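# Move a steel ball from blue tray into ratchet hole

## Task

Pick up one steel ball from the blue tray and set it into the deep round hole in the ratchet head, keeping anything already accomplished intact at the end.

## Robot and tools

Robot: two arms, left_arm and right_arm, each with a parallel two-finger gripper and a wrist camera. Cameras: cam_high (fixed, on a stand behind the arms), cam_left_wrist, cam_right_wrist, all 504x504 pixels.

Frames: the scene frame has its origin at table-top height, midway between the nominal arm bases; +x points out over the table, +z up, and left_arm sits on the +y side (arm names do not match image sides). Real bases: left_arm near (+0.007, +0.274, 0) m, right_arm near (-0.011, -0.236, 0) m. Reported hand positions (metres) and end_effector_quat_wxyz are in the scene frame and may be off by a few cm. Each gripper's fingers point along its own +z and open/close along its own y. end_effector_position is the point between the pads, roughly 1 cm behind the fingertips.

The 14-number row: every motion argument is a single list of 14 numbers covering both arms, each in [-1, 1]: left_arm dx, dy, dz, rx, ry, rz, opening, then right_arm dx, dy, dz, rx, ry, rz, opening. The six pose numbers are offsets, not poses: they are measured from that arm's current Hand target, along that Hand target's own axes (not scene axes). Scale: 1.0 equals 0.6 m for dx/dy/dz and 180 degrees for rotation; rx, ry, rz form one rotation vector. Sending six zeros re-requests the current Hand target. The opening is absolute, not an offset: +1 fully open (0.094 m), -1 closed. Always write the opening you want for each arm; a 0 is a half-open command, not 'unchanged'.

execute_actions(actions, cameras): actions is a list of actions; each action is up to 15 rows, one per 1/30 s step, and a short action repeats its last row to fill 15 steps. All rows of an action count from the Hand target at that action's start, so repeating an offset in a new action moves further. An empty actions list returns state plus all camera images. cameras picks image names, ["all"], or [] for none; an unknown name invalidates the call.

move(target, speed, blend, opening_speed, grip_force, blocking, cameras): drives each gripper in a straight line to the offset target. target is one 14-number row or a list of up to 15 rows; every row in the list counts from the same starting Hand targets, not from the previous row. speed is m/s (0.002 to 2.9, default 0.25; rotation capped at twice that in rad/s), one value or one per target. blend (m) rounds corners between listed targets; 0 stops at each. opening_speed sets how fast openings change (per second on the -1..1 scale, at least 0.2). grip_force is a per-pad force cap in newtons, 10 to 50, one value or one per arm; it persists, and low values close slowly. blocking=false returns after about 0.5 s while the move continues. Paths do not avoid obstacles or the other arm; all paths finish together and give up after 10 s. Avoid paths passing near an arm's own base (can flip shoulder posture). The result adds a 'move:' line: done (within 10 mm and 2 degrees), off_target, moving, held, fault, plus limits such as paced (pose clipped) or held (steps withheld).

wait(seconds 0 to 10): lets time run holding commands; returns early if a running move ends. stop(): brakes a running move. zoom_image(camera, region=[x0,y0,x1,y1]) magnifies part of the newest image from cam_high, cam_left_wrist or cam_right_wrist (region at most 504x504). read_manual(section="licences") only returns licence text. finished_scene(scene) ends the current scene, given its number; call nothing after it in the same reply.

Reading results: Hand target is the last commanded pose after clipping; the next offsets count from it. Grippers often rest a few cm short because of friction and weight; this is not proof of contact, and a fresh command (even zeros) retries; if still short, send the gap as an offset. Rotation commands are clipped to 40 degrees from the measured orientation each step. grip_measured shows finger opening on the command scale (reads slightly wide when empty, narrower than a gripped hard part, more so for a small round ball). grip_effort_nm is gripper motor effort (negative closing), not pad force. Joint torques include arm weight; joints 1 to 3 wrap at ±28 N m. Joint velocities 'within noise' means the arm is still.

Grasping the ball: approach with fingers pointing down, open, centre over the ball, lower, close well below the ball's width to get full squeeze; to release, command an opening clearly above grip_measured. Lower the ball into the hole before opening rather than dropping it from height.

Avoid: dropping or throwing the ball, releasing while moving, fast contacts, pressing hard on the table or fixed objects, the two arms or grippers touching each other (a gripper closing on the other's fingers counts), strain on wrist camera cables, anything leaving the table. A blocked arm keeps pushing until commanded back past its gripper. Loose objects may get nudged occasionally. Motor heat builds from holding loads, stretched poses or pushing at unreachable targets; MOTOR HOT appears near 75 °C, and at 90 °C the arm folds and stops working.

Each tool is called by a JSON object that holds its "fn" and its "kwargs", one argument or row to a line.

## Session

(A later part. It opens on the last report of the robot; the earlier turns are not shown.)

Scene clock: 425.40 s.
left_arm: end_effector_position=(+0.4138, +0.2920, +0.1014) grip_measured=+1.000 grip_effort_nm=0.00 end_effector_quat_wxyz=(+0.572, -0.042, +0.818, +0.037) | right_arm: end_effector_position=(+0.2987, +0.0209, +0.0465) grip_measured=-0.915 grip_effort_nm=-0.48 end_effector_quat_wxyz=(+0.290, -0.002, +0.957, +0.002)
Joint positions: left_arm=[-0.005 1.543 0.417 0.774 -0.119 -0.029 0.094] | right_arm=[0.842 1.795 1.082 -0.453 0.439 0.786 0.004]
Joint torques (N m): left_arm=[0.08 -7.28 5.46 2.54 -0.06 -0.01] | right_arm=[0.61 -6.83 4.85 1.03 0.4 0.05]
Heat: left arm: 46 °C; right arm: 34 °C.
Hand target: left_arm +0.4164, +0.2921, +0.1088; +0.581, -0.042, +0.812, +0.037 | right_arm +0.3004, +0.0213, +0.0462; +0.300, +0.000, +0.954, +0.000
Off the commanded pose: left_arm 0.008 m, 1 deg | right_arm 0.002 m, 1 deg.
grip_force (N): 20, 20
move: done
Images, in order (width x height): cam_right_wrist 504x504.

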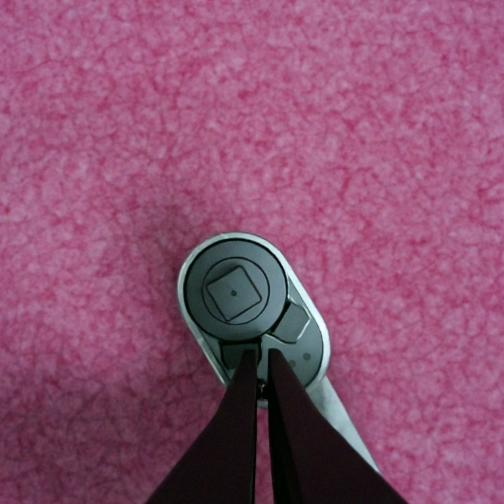

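{"fn": "move", "kwargs": {
  "target": [0,0,0,0,0,0,1,0.0048,0,0.0068,0,0,0,-0.97],
  "speed": 0.03,
  "cameras": ["cam_right_wrist"]
}}

{"fn": "zoom_image", "kwargs": {
  "camera": "cam_right_wrist",
  "region": [215, 330, 315, 430]
}}

Scene clock: 434.43 s.
left_arm: end_effector_position=(+0.4138, +0.2920, +0.1014) grip_measured=+1.000 grip_effort_nm=0.01 end_effector_quat_wxyz=(+0.572, -0.042, +0.818, +0.037) | right_arm: end_effector_position=(+0.2987, +0.0208, +0.0414) grip_measured=-0.915 grip_effort_nm=-0.48 end_effector_quat_wxyz=(+0.290, -0.002, +0.957, +0.002)
Joint positions: left_arm=[-0.005 1.543 0.417 0.774 -0.119 -0.029 0.094] | right_arm=[0.842 1.804 1.071 -0.433 0.439 0.786 0.004]
Joint torques (N m): left_arm=[0.08 -7.31 5.45 2.54 -0.06 -0.01] | right_arm=[0.59 -6.87 4.79 1.01 0.4 0.06]
Heat: left arm: 46 °C; right arm: 34 °C.
Hand target: left_arm +0.4164, +0.2921, +0.1088; +0.581, -0.042, +0.812, +0.037 | right_arm +0.3003, +0.0212, +0.0411; +0.300, +0.000, +0.954, -0.001
Off the commanded pose: left_arm 0.008 m, 1 deg | right_arm 0.002 m, 1 deg.
grip_force (N): 20, 20
move: done
Images, in order (width x height): cam_right_wrist 504x504.

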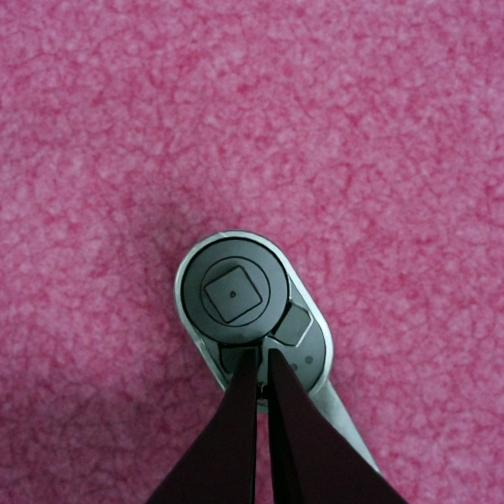

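Scaled by 5.040 from the camera's 504x504 image, which has a finer 720x720 frame.

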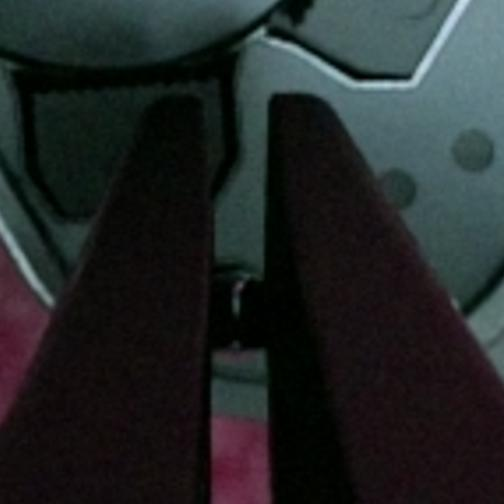

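{"fn": "move", "kwargs": {
  "target": [
    [0,0,0,0,0,0,1,0.0019,0,0.0027,0,0,0,-0.97]
  ],
  "speed": 0.03,
  "cameras": ["cam_right_wrist"]
}}

{"fn": "zoom_image", "kwargs": {
  "camera": "cam_right_wrist",
  "region": [235, 360, 295, 420]
}}

Scene clock: 454.43 s.
left_arm: end_effector_position=(+0.4138, +0.2920, +0.1014) grip_measured=+1.000 grip_effort_nm=0.00 end_effector_quat_wxyz=(+0.572, -0.042, +0.818, +0.037) | right_arm: end_effector_position=(+0.2997, +0.0221, +0.0421) grip_measured=-0.915 grip_effort_nm=-0.48 end_effector_quat_wxyz=(+0.292, -0.001, +0.956, +0.005)
Joint positions: left_arm=[-0.005 1.543 0.417 0.774 -0.119 -0.029 0.094] | right_arm=[0.842 1.804 1.071 -0.425 0.439 0.786 0.004]
Joint torques (N m): left_arm=[0.08 -7.28 5.48 2.54 -0.06 -0.01] | right_arm=[0.61 -6.58 4.52 1.05 0.4 0.06]
Heat: left arm: 47 °C; right arm: 34 °C.
Hand target: left_arm +0.4164, +0.2921, +0.1088; +0.581, -0.042, +0.812, +0.037 | right_arm +0.3003, +0.0213, +0.0392; +0.300, +0.000, +0.954, +0.000
Off the commanded pose: left_arm 0.008 m, 1 deg | right_arm 0.003 m, 1 deg.
grip_force (N): 20, 20
move: done
Images, in order (width x height): cam_right_wrist 504x504.

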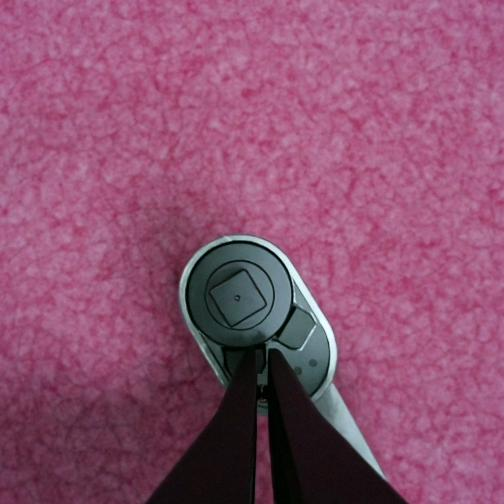

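Scaled by 8.400 from the camera's 504x504 image, which has a finer 720x720 frame.

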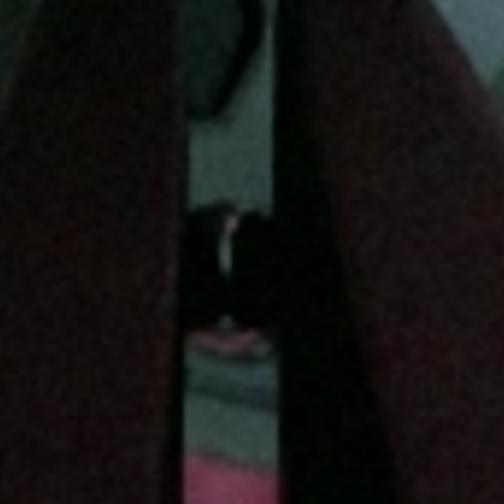

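{"fn": "move", "kwargs": {
  "target": [
    [0,0,0,0,0,0,1,-0.0025,-0.0025,-0.0055,0,0,0,-0.97]
  ],
  "speed": 0.03,
  "cameras": ["cam_right_wrist"]
}}

{"fn": "zoom_image", "kwargs": {
  "camera": "cam_right_wrist",
  "region": [235, 360, 295, 420]
}}

Scene clock: 463.97 s.
left_arm: end_effector_position=(+0.4138, +0.2920, +0.1014) grip_measured=+1.000 grip_effort_nm=0.01 end_effector_quat_wxyz=(+0.572, -0.042, +0.818, +0.037) | right_arm: end_effector_position=(+0.2998, +0.0222, +0.0421) grip_measured=-0.915 grip_effort_nm=-0.48 end_effector_quat_wxyz=(+0.292, -0.001, +0.956, +0.005)
Joint positions: left_arm=[-0.005 1.543 0.417 0.774 -0.119 -0.029 0.094] | right_arm=[0.842 1.804 1.071 -0.424 0.439 0.786 0.004]
Joint torques (N m): left_arm=[0.06 -7.27 5.46 2.54 -0.05 -0.01] | right_arm=[0.46 -7.5 4.53 0.94 0.4 0.04]
Heat: left arm: 47 °C; right arm: 34 °C.
Hand target: left_arm +0.4164, +0.2921, +0.1088; +0.581, -0.042, +0.812, +0.037 | right_arm +0.2997, +0.0197, +0.0427; +0.300, +0.000, +0.954, +0.000
Off the commanded pose: left_arm 0.008 m, 1 deg | right_arm 0.003 m, 1 deg.
grip_force (N): 20, 20
move: done
Images, in order (width x height): cam_right_wrist 504x504.

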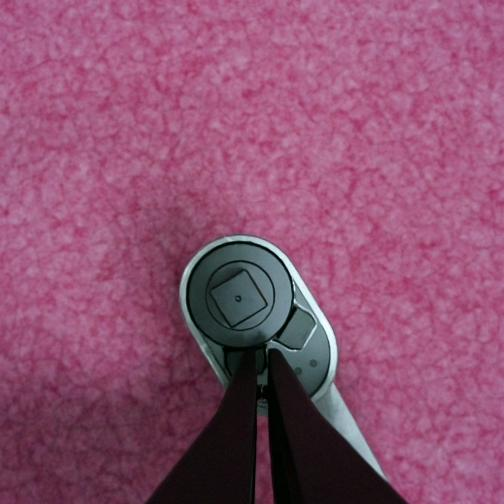

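Scaled by 8.400 from the camera's 504x504 image, which has a finer 720x720 frame.

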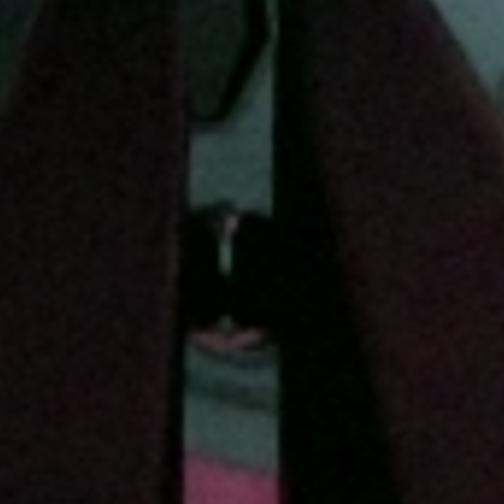

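{"fn": "move", "kwargs": {
  "target": [
    [0,0,0,0,0,0,1,-0.005,0.0025,-0.006,0,0,0,-0.97],
    [0,0,0,0,0,0,1,0.001,0.0025,0.0028,0,0,0,-0.97]
  ],
  "speed": 0.03,
  "cameras": ["cam_right_wrist"]
}}

{"fn": "zoom_image", "kwargs": {
  "camera": "cam_right_wrist",
  "region": [235, 360, 295, 420]
}}

Scene clock: 481.83 s.
left_arm: end_effector_position=(+0.4138, +0.2920, +0.1014) grip_measured=+1.000 grip_effort_nm=0.00 end_effector_quat_wxyz=(+0.572, -0.042, +0.818, +0.037) | right_arm: end_effector_position=(+0.2987, +0.0209, +0.0414) grip_measured=-0.915 grip_effort_nm=-0.48 end_effector_quat_wxyz=(+0.290, -0.002, +0.957, +0.002)
Joint positions: left_arm=[-0.005 1.543 0.417 0.774 -0.119 -0.029 0.094] | right_arm=[0.842 1.804 1.071 -0.432 0.439 0.786 0.004]
Joint torques (N m): left_arm=[0.08 -7.28 5.48 2.54 -0.05 -0.02] | right_arm=[0.65 -6.87 4.78 1.04 0.4 0.07]
Heat: left arm: 47 °C; right arm: 34 °C.
Hand target: left_arm +0.4164, +0.2921, +0.1088; +0.581, -0.042, +0.812, +0.037 | right_arm +0.3001, +0.0212, +0.0410; +0.300, +0.000, +0.954, -0.001
Off the commanded pose: left_arm 0.008 m, 1 deg | right_arm 0.002 m, 1 deg.
grip_force (N): 20, 20
move: done
Images, in order (width x height): cam_right_wrist 504x504.

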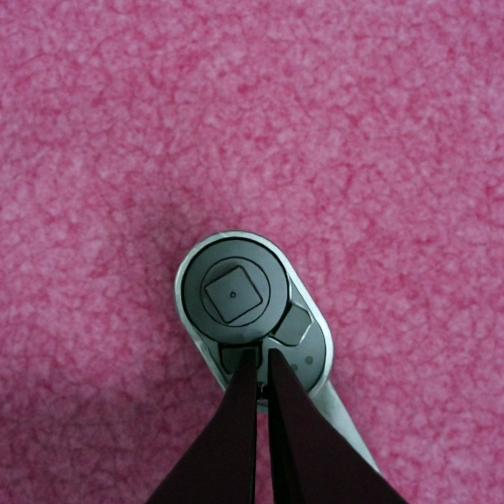

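Scaled by 8.400 from the camera's 504x504 image, which has a finer 720x720 frame.

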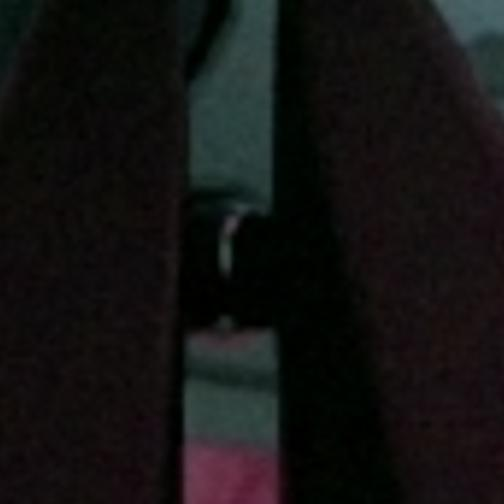

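{"fn": "move", "kwargs": {
  "target": [0,0,0,0,0,0,1,0,0,0,0,0,0,-0.8],
  "opening_speed": 0.2,
  "cameras": ["cam_right_wrist"]
}}

{"fn": "zoom_image", "kwargs": {
  "camera": "cam_right_wrist",
  "region": [215, 330, 315, 430]
}}

Scene clock: 493.10 s.
left_arm: end_effector_position=(+0.4138, +0.2920, +0.1014) grip_measured=+1.000 grip_effort_nm=0.01 end_effector_quat_wxyz=(+0.572, -0.042, +0.818, +0.037) | right_arm: end_effector_position=(+0.2988, +0.0210, +0.0415) grip_measured=-0.802 grip_effort_nm=0.12 end_effector_quat_wxyz=(+0.290, -0.002, +0.957, +0.002)
Joint positions: left_arm=[-0.005 1.543 0.417 0.774 -0.119 -0.029 0.094] | right_arm=[0.842 1.804 1.071 -0.432 0.439 0.786 0.009]
Joint torques (N m): left_arm=[0.08 -7.28 5.48 2.54 -0.05 -0.01] | right_arm=[0.62 -6.87 4.74 1.03 0.41 0.06]
Heat: left arm: 47 °C; right arm: 34 °C.
Hand target: left_arm +0.4164, +0.2921, +0.1088; +0.581, -0.042, +0.812, +0.037 | right_arm +0.3001, +0.0212, +0.0410; +0.300, +0.000, +0.954, +0.000
Off the commanded pose: left_arm 0.008 m, 1 deg | right_arm 0.001 m, 1 deg.
grip_force (N): 20, 20
move: done
Images, in order (width x height): cam_right_wrist 504x504.

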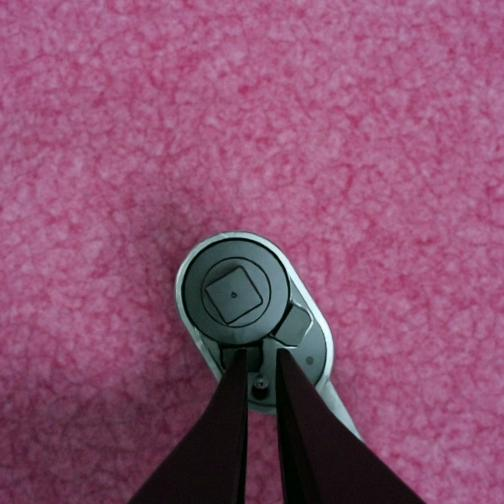

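Scaled by 5.040 from the camera's 504x504 image, which has a finer 720x720 frame.

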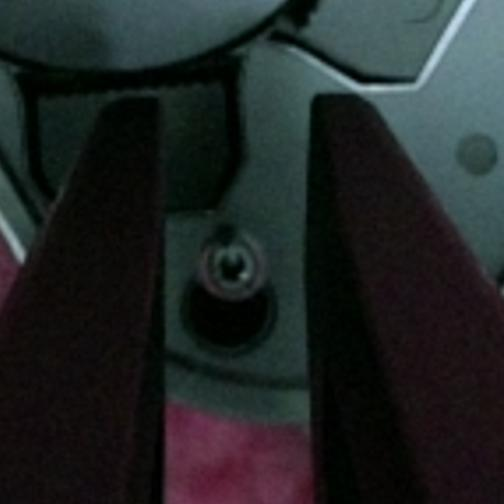

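{"fn": "zoom_image", "kwargs": {
  "camera": "cam_right_wrist",
  "region": [240, 365, 280, 405]
}}

{"fn": "move", "kwargs": {
  "target": [0,0,0,0,0,0,1,-0.038,0,-0.0546,0,0,0,-0.8],
  "speed": 0.05,
  "cameras": ["cam_right_wrist"]
}}

{"fn": "zoom_image", "kwargs": {
  "camera": "cam_right_wrist",
  "region": [225, 320, 315, 410]
}}

Scaled by 12.600 from the camera's 504x504 image, which has a finer 720x720 frame.

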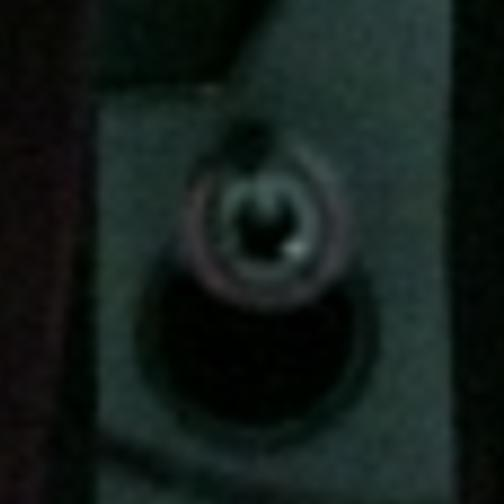

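Scene clock: 505.10 s.
left_arm: end_effector_position=(+0.4138, +0.2920, +0.1014) grip_measured=+1.000 grip_effort_nm=0.00 end_effector_quat_wxyz=(+0.572, -0.042, +0.818, +0.037) | right_arm: end_effector_position=(+0.2912, +0.0116, +0.0560) grip_measured=-0.802 grip_effort_nm=0.12 end_effector_quat_wxyz=(+0.272, -0.008, +0.962, -0.020)
Joint positions: left_arm=[-0.005 1.543 0.417 0.774 -0.119 -0.029 0.094] | right_arm=[0.842 1.774 1.12 -0.57 0.439 0.786 0.009]
Joint torques (N m): left_arm=[0.09 -7.3 5.45 2.55 -0.06 -0.01] | right_arm=[0.65 -9.52 8.09 0.76 0.41 0.08]
Heat: left arm: 47 °C; right arm: 34 °C.
Hand target: left_arm +0.4164, +0.2921, +0.1088; +0.581, -0.042, +0.812, +0.037 | right_arm +0.3001, +0.0213, +0.0810; +0.300, +0.000, +0.954, +0.000
Off the commanded pose: left_arm 0.008 m, 1 deg | right_arm 0.028 m, 4 deg.
grip_force (N): 20, 20
move: off_target (right_arm)
Images, in order (width x height): cam_right_wrist 504x504.

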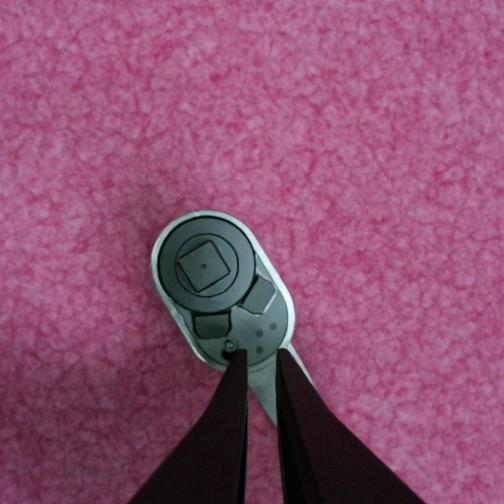

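Scaled by 5.600 from the camera's 504x504 image, which has a finer 720x720 frame.

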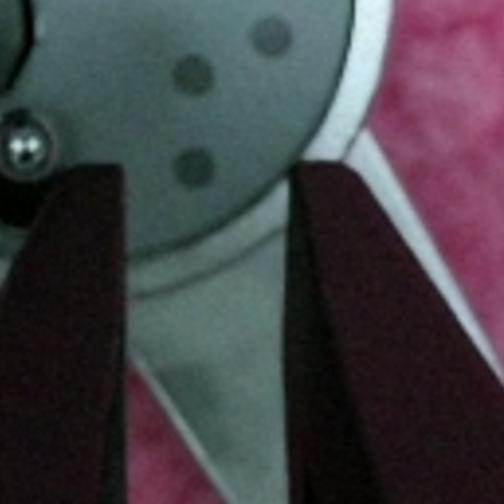

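{"fn": "move", "kwargs": {
  "target": [0,0,0,0,0,0,1,-0.01,0.03,-0.09,0,0,0,-0.8],
  "speed": 0.1,
  "cameras": ["cam_right_wrist"]
}}

{"fn": "zoom_image", "kwargs": {
  "camera": "cam_right_wrist",
  "region": [180, 220, 300, 340]
}}

Scene clock: 512.33 s.
left_arm: end_effector_position=(+0.4138, +0.2920, +0.1014) grip_measured=+1.000 grip_effort_nm=0.01 end_effector_quat_wxyz=(+0.572, -0.042, +0.818, +0.037) | right_arm: end_effector_position=(+0.2665, +0.0322, +0.1026) grip_measured=-0.802 grip_effort_nm=0.12 end_effector_quat_wxyz=(+0.272, -0.011, +0.962, -0.022)
Joint positions: left_arm=[-0.005 1.543 0.417 0.774 -0.119 -0.029 0.094] | right_arm=[0.941 1.736 1.273 -0.809 0.473 0.885 0.009]
Joint torques (N m): left_arm=[0.08 -7.28 5.48 2.54 -0.05 -0.02] | right_arm=[0.39 -9.44 8.49 0.72 0.46 0.08]
Heat: left arm: 47 °C; right arm: 35 °C.
Hand target: left_arm +0.4164, +0.2921, +0.1088; +0.581, -0.042, +0.812, +0.037 | right_arm +0.2741, +0.0393, +0.1285; +0.300, +0.000, +0.954, -0.001
Off the commanded pose: left_arm 0.008 m, 1 deg | right_arm 0.028 m, 4 deg.
grip_force (N): 20, 20
move: off_target (right_arm)
Images, in order (width x height): cam_right_wrist 504x504.

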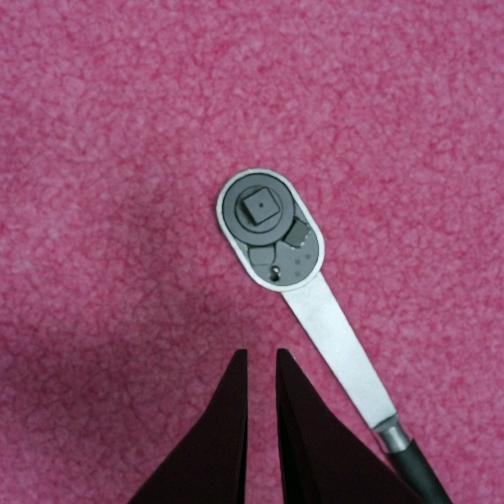

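Scaled by 4.200 from the camera's 504x504 image, which has a finer 720x720 frame.

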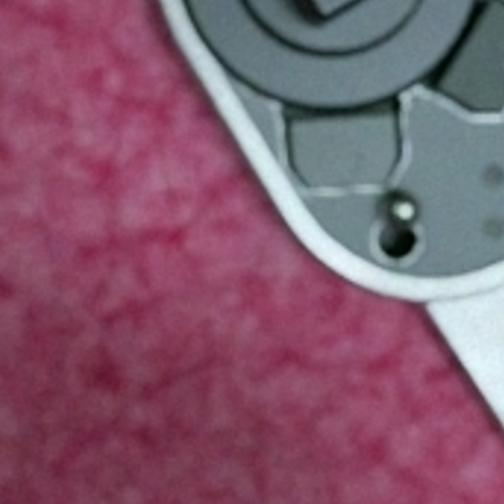

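{"fn": "move", "kwargs": {
  "target": [
    [0,0,0,0,0,0,1,0.026,-0.03,0.1212,0,0,0,-0.8],
    [0,0,0,0,0,0,1,0.039,-0.03,0.1397,0,0,0,-0.8]
  ],
  "speed": 0.08,
  "cameras": ["cam_right_wrist"]
}}

{"fn": "zoom_image", "kwargs": {
  "camera": "cam_right_wrist",
  "region": [215, 330, 315, 430]
}}

Scene clock: 542.93 s.
left_arm: end_effector_position=(+0.4138, +0.2920, +0.1014) grip_measured=+1.000 grip_effort_nm=0.00 end_effector_quat_wxyz=(+0.572, -0.042, +0.818, +0.037) | right_arm: end_effector_position=(+0.2990, +0.0221, +0.0458) grip_measured=-0.802 grip_effort_nm=0.12 end_effector_quat_wxyz=(+0.292, -0.003, +0.956, -0.001)
Joint positions: left_arm=[-0.005 1.543 0.417 0.774 -0.119 -0.029 0.094] | right_arm=[0.848 1.802 1.086 -0.452 0.449 0.788 0.009]
Joint torques (N m): left_arm=[0.08 -7.3 5.45 2.54 -0.05 -0.01] | right_arm=[-0.46 -7.1 5.01 1.01 0.29 -0.03]
Heat: left arm: 48 °C; right arm: 37 °C.
Hand target: left_arm +0.4164, +0.2921, +0.1088; +0.581, -0.042, +0.812, +0.037 | right_arm +0.3028, +0.0212, +0.0465; +0.300, +0.000, +0.954, -0.001
Off the commanded pose: left_arm 0.008 m, 1 deg | right_arm 0.004 m, 1 deg.
grip_force (N): 20, 20
move: done
Images, in order (width x height): cam_right_wrist 504x504.

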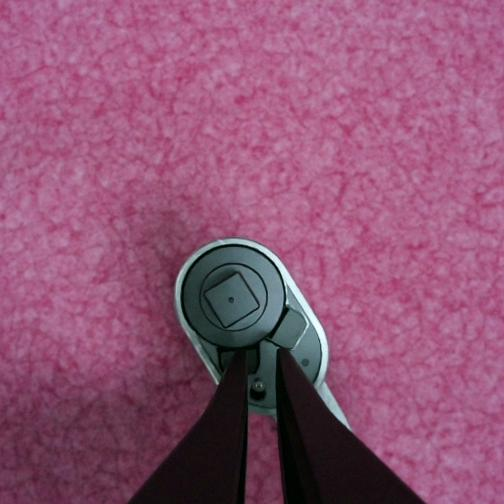

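Scaled by 5.040 from the camera's 504x504 image, which has a finer 720x720 frame.

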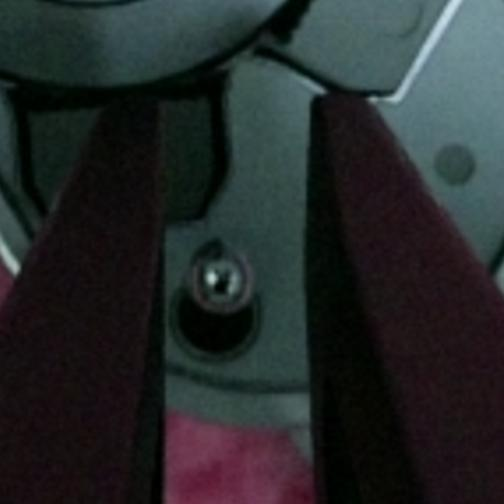

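{"fn": "move", "kwargs": {
  "target": [
    [0,0,0,0,0,0,1,0.0022,0.003,0.006,0,0,0,-0.8]
  ],
  "speed": 0.05,
  "cameras": ["cam_right_wrist"]
}}

{"fn": "zoom_image", "kwargs": {
  "camera": "cam_right_wrist",
  "region": [215, 330, 315, 430]
}}

Scene clock: 565.23 s.
left_arm: end_effector_position=(+0.4138, +0.2920, +0.1014) grip_measured=+1.000 grip_effort_nm=0.01 end_effector_quat_wxyz=(+0.572, -0.042, +0.818, +0.037) | right_arm: end_effector_position=(+0.3001, +0.0234, +0.0429) grip_measured=-0.802 grip_effort_nm=0.12 end_effector_quat_wxyz=(+0.293, -0.003, +0.956, -0.001)
Joint positions: left_arm=[-0.005 1.543 0.417 0.774 -0.119 -0.029 0.094] | right_arm=[0.848 1.813 1.086 -0.44 0.449 0.788 0.009]
Joint torques (N m): left_arm=[0.06 -7.28 5.46 2.54 -0.05 -0.01] | right_arm=[-0.36 -6.9 5.05 1.07 0.29 -0.03]
Heat: left arm: 48 °C; right arm: 36 °C.
Hand target: left_arm +0.4164, +0.2921, +0.1088; +0.581, -0.042, +0.812, +0.037 | right_arm +0.3038, +0.0230, +0.0427; +0.300, +0.000, +0.954, -0.001
Off the commanded pose: left_arm 0.008 m, 1 deg | right_arm 0.004 m, 1 deg.
grip_force (N): 20, 20
move: done
Images, in order (width x height): cam_right_wrist 504x504.

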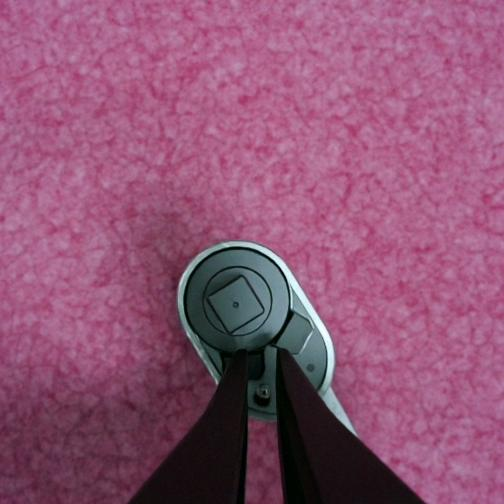

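Scaled by 5.040 from the camera's 504x504 image, which has a finer 720x720 frame.

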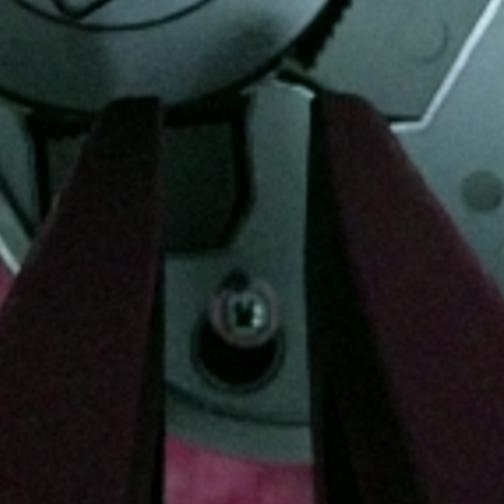

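{"fn": "move", "kwargs": {
  "target": [0,0,0,0,0,0,1,0,0,0,0,0,0,-0.97],
  "opening_speed": 0.2,
  "cameras": ["cam_right_wrist"]
}}

{"fn": "zoom_image", "kwargs": {
  "camera": "cam_right_wrist",
  "region": [235, 360, 295, 420]
}}

Scene clock: 572.47 s.
left_arm: end_effector_position=(+0.4138, +0.2920, +0.1014) grip_measured=+1.000 grip_effort_nm=0.00 end_effector_quat_wxyz=(+0.572, -0.042, +0.818, +0.037) | right_arm: end_effector_position=(+0.3002, +0.0236, +0.0430) grip_measured=-0.968 grip_effort_nm=-0.13 end_effector_quat_wxyz=(+0.293, -0.003, +0.956, +0.000)
Joint positions: left_arm=[-0.005 1.543 0.417 0.774 -0.119 -0.029 0.094] | right_arm=[0.848 1.813 1.086 -0.439 0.449 0.788 0.002]
Joint torques (N m): left_arm=[0.08 -7.3 5.46 2.54 -0.05 -0.01] | right_arm=[-0.36 -6.91 5.05 1.03 0.29 -0.03]
Heat: left arm: 48 °C; right arm: 36 °C.
Hand target: left_arm +0.4164, +0.2921, +0.1088; +0.581, -0.042, +0.812, +0.037 | right_arm +0.3038, +0.0230, +0.0427; +0.300, +0.000, +0.954, -0.001
Off the commanded pose: left_arm 0.008 m, 1 deg | right_arm 0.004 m, 1 deg.
grip_force (N): 20, 20
move: done
Images, in order (width x height): cam_right_wrist 504x504.

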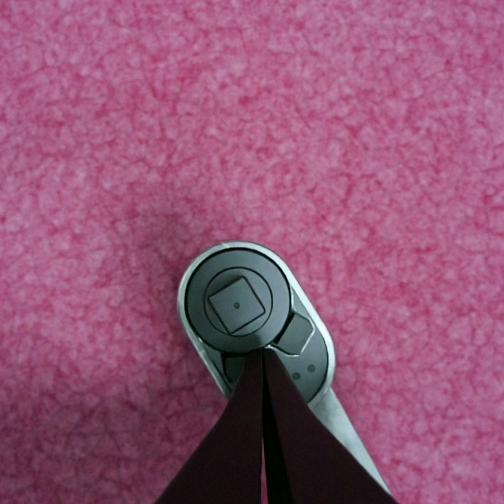

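Scaled by 8.400 from the camera's 504x504 image, which has a finer 720x720 frame.

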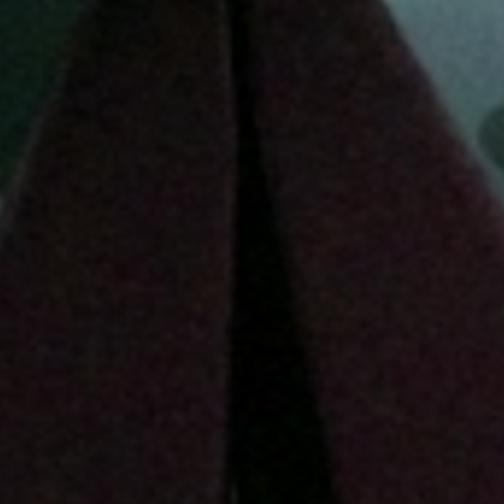

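{"fn": "move", "kwargs": {
  "target": [
    [0,0,0,0,0,0,1,0,0,0,0,0,0,-0.75],
    [0,0,0,0,0,0,1,0.01,0,-0.14,0,0,0,-0.75]
  ],
  "speed": 0.1,
  "grip_force": 50,
  "cameras": ["cam_right_wrist"]
}}

{"fn": "zoom_image", "kwargs": {
  "camera": "cam_right_wrist",
  "region": [225, 240, 325, 340]
}}

Scene clock: 581.87 s.
left_arm: end_effector_position=(+0.4138, +0.2920, +0.1014) grip_measured=+1.000 grip_effort_nm=0.01 end_effector_quat_wxyz=(+0.572, -0.042, +0.818, +0.037) | right_arm: end_effector_position=(+0.2430, +0.0149, +0.0848) grip_measured=-0.752 grip_effort_nm=0.12 end_effector_quat_wxyz=(+0.274, -0.010, +0.962, -0.021)
Joint positions: left_arm=[-0.005 1.543 0.417 0.774 -0.119 -0.029 0.094] | right_arm=[0.975 1.655 1.107 -0.738 0.484 0.922 0.012]
Joint torques (N m): left_arm=[0.09 -7.28 5.46 2.54 -0.06 -0.01] | right_arm=[0.44 -8.43 8.32 0.72 0.47 0.05]
Heat: left arm: 48 °C; right arm: 35 °C.
Hand target: left_arm +0.4164, +0.2921, +0.1088; +0.581, -0.042, +0.812, +0.037 | right_arm +0.2508, +0.0232, +0.1083; +0.300, +0.000, +0.954, +0.000
Off the commanded pose: left_arm 0.008 m, 1 deg | right_arm 0.026 m, 4 deg.
move: off_target (right_arm)
Images, in order (width x height): cam_right_wrist 504x504.

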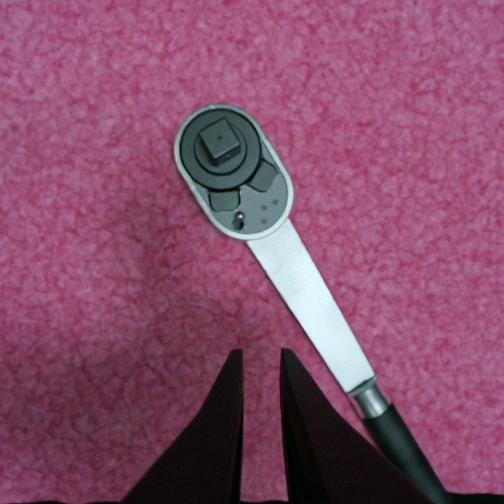

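Scaled by 5.040 from the camera's 504x504 image, which has a finer 720x720 frame.

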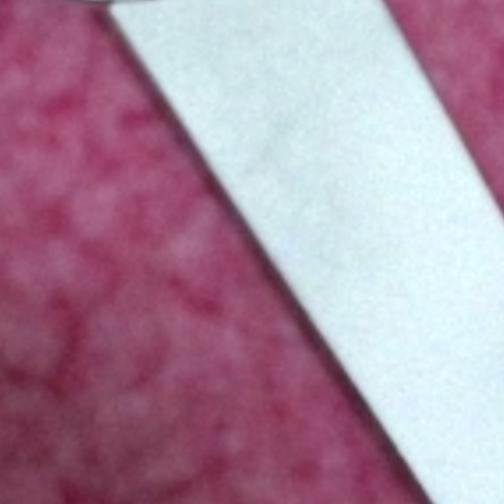

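{"fn": "zoom_image", "kwargs": {
  "camera": "cam_right_wrist",
  "region": [215, 195, 265, 245]
}}

Scaled by 10.080 from the camera's 504x504 image, which has a finer 720x720 frame.

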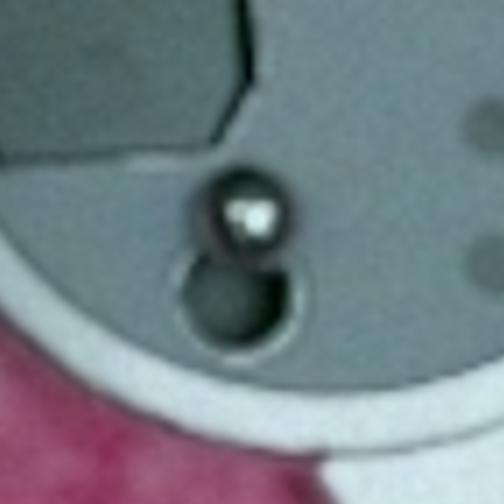

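{"fn": "move", "kwargs": {
  "target": [0,0,0,0,0,0,1,-0.0333,0,0.1007,-0.287,0,-0.41,-0.75],
  "speed": 0.3,
  "cameras": ["cam_right_wrist"]
}}

{"fn": "zoom_image", "kwargs": {
  "camera": "cam_right_wrist",
  "region": [200, 320, 320, 440]
}}

Scene clock: 629.67 s.
left_arm: end_effector_position=(+0.4138, +0.2920, +0.1014) grip_measured=+1.000 grip_effort_nm=0.00 end_effector_quat_wxyz=(+0.572, -0.042, +0.818, +0.037) | right_arm: end_effector_position=(+0.2942, +0.0161, +0.0589) grip_measured=-0.752 grip_effort_nm=0.12 end_effector_quat_wxyz=(-0.196, +0.674, -0.683, -0.203)
Joint positions: left_arm=[-0.005 1.543 0.417 0.774 -0.119 -0.029 0.094] | right_arm=[0.424 1.841 1.215 -0.671 -0.509 -1.023 0.012]
Joint torques (N m): left_arm=[0.08 -7.27 5.46 2.54 -0.05 -0.01] | right_arm=[-0.47 -7.02 8.31 0.62 -0.56 -0.07]
Heat: left arm: 48 °C; right arm: 35 °C.
Hand target: left_arm +0.4164, +0.2921, +0.1088; +0.581, -0.042, +0.812, +0.037 | right_arm +0.3018, +0.0230, +0.0701; -0.212, +0.675, -0.674, -0.213
Off the commanded pose: left_arm 0.008 m, 1 deg | right_arm 0.015 m, 2 deg.
move: off_target (right_arm)
Images, in order (width x height): cam_right_wrist 504x504.

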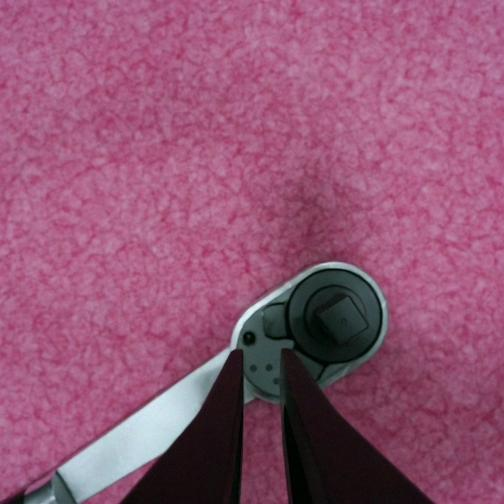

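Scaled by 4.200 from the camera's 504x504 image, which has a finer 720x720 frame.

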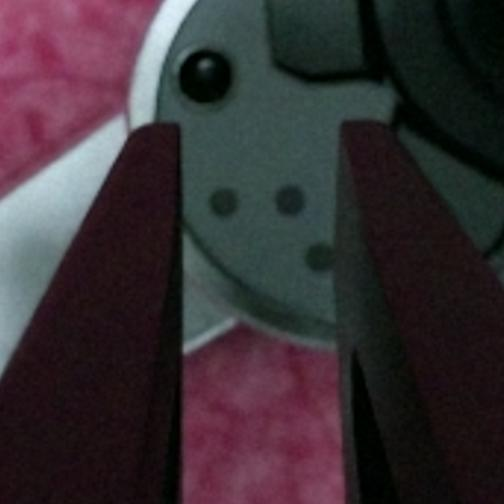

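{"fn": "zoom_image", "kwargs": {
  "camera": "cam_right_wrist",
  "region": [230, 320, 270, 360]
}}

Scaled by 12.600 from the camera's 504x504 image, which has a finer 720x720 frame.

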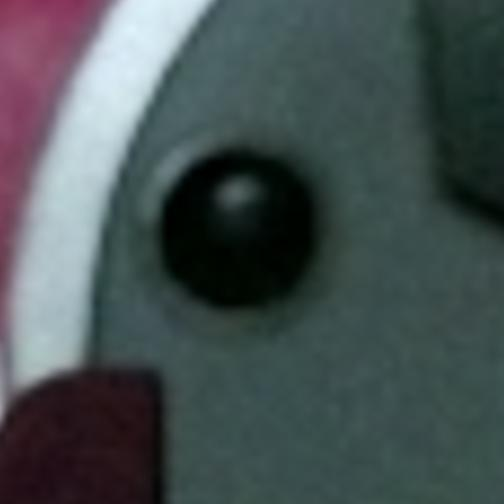

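{"fn": "move", "kwargs": {
  "target": [0,0,0,0,0,0,1,-0.07,0,-0.1,0,0,0,-0.75],
  "speed": 0.2,
  "cameras": ["cam_right_wrist","cam_high"]
}}

{"fn": "zoom_image", "kwargs": {
  "camera": "cam_right_wrist",
  "region": [200, 230, 360, 390]
}}

Scene clock: 642.70 s.
left_arm: end_effector_position=(+0.4138, +0.2920, +0.1014) grip_measured=+1.000 grip_effort_nm=0.00 end_effector_quat_wxyz=(+0.572, -0.042, +0.818, +0.037) | right_arm: end_effector_position=(+0.2974, +0.0183, +0.1224) grip_measured=-0.752 grip_effort_nm=0.12 end_effector_quat_wxyz=(-0.185, +0.673, -0.685, -0.209)
Joint positions: left_arm=[-0.005 1.543 0.417 0.774 -0.119 -0.029 0.094] | right_arm=[0.424 1.813 1.445 -0.953 -0.513 -1.023 0.012]
Joint torques (N m): left_arm=[0.09 -7.31 5.46 2.54 -0.06 -0.02] | right_arm=[-0.47 -9.32 8.06 0.61 -0.54 -0.07]
Heat: left arm: 49 °C; right arm: 35 °C.
Hand target: left_arm +0.4164, +0.2921, +0.1088; +0.581, -0.042, +0.812, +0.037 | right_arm +0.3019, +0.0231, +0.1435; -0.212, +0.675, -0.674, -0.213
Off the commanded pose: left_arm 0.008 m, 1 deg | right_arm 0.022 m, 3 deg.
move: off_target (right_arm)
Images, in order (width x height): cam_high 504x504, cam_right_wrist 504x504.

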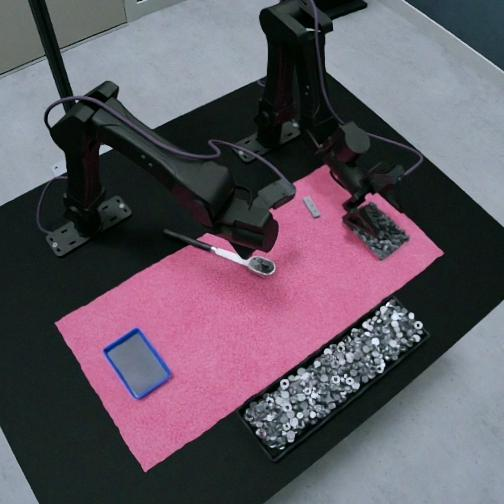

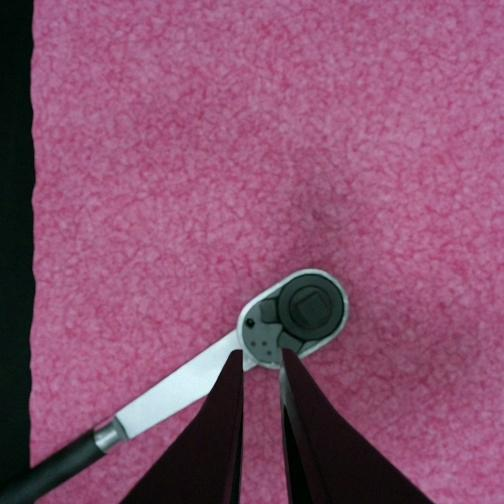

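Scaled by 3.150 from the camera's 504x504 image, which has a finer 720x720 frame.

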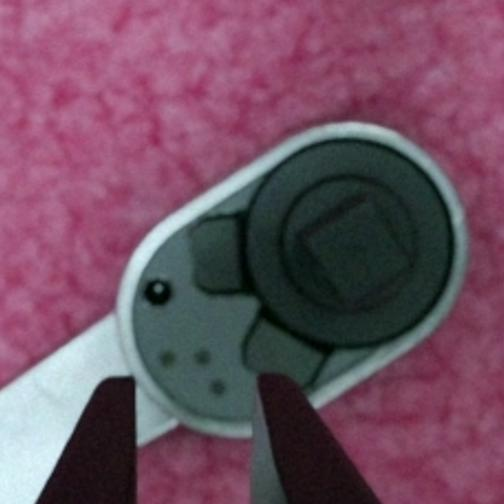

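{"fn": "zoom_image", "kwargs": {
  "camera": "cam_right_wrist",
  "region": [235, 308, 265, 338]
}}

Scaled by 16.800 from the camera's 504x504 image, which has a finer 720x720 frame.

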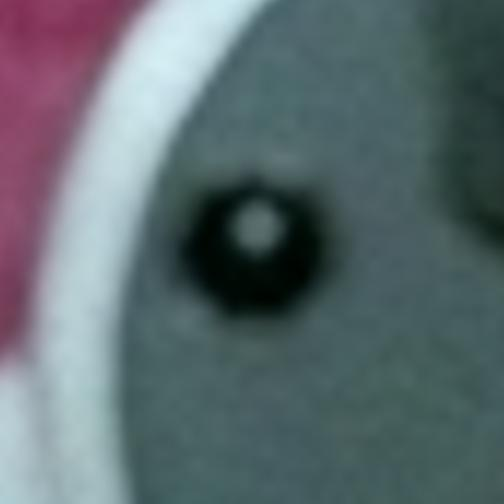

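{"fn": "move", "kwargs": {
  "target": [0,0,0,0,0,0,1,0.06,0,0.02,0,0,0,-0.75],
  "speed": 0.15,
  "cameras": ["cam_right_wrist"]
}}

{"fn": "zoom_image", "kwargs": {
  "camera": "cam_right_wrist",
  "region": [215, 210, 295, 290]
}}

Scene clock: 657.93 s.
left_arm: end_effector_position=(+0.4138, +0.2920, +0.1014) grip_measured=+1.000 grip_effort_nm=0.00 end_effector_quat_wxyz=(+0.572, -0.042, +0.818, +0.037) | right_arm: end_effector_position=(+0.3028, -0.0033, +0.0994) grip_measured=-0.752 grip_effort_nm=0.12 end_effector_quat_wxyz=(-0.189, +0.673, -0.685, -0.206)
Joint positions: left_arm=[-0.005 1.543 0.417 0.774 -0.119 -0.029 0.094] | right_arm=[0.363 1.813 1.353 -0.886 -0.525 -1.091 0.012]
Joint torques (N m): left_arm=[0.08 -7.3 5.48 2.54 -0.05 -0.01] | right_arm=[-0.28 -10 5.04 0.68 -0.55 -0.05]
Heat: left arm: 49 °C; right arm: 36 °C.
Hand target: left_arm +0.4164, +0.2921, +0.1088; +0.581, -0.042, +0.812, +0.037 | right_arm +0.3019, +0.0004, +0.1129; -0.212, +0.675, -0.674, -0.213
Off the commanded pose: left_arm 0.008 m, 1 deg | right_arm 0.014 m, 3 deg.
move: off_target (right_arm)
Images, in order (width x height): cam_right_wrist 504x504.

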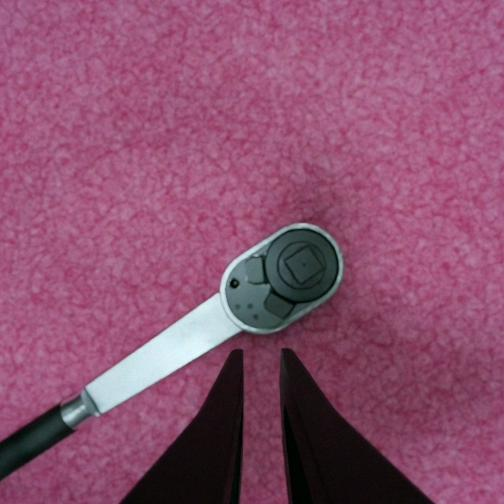

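Scaled by 6.300 from the camera's 504x504 image, which has a finer 720x720 frame.

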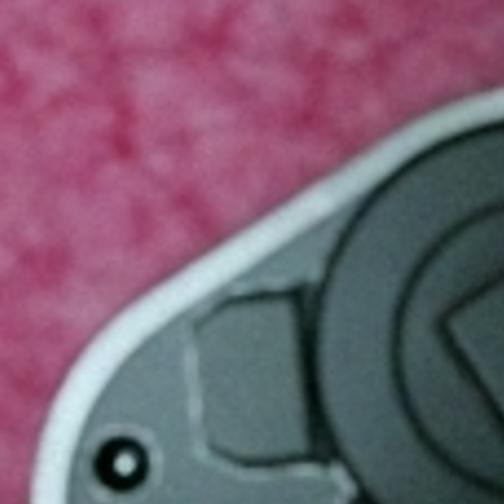

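{"fn": "finished_scene", "kwargs": {
  "scene": 2
}}

The scene is finished: the task was done.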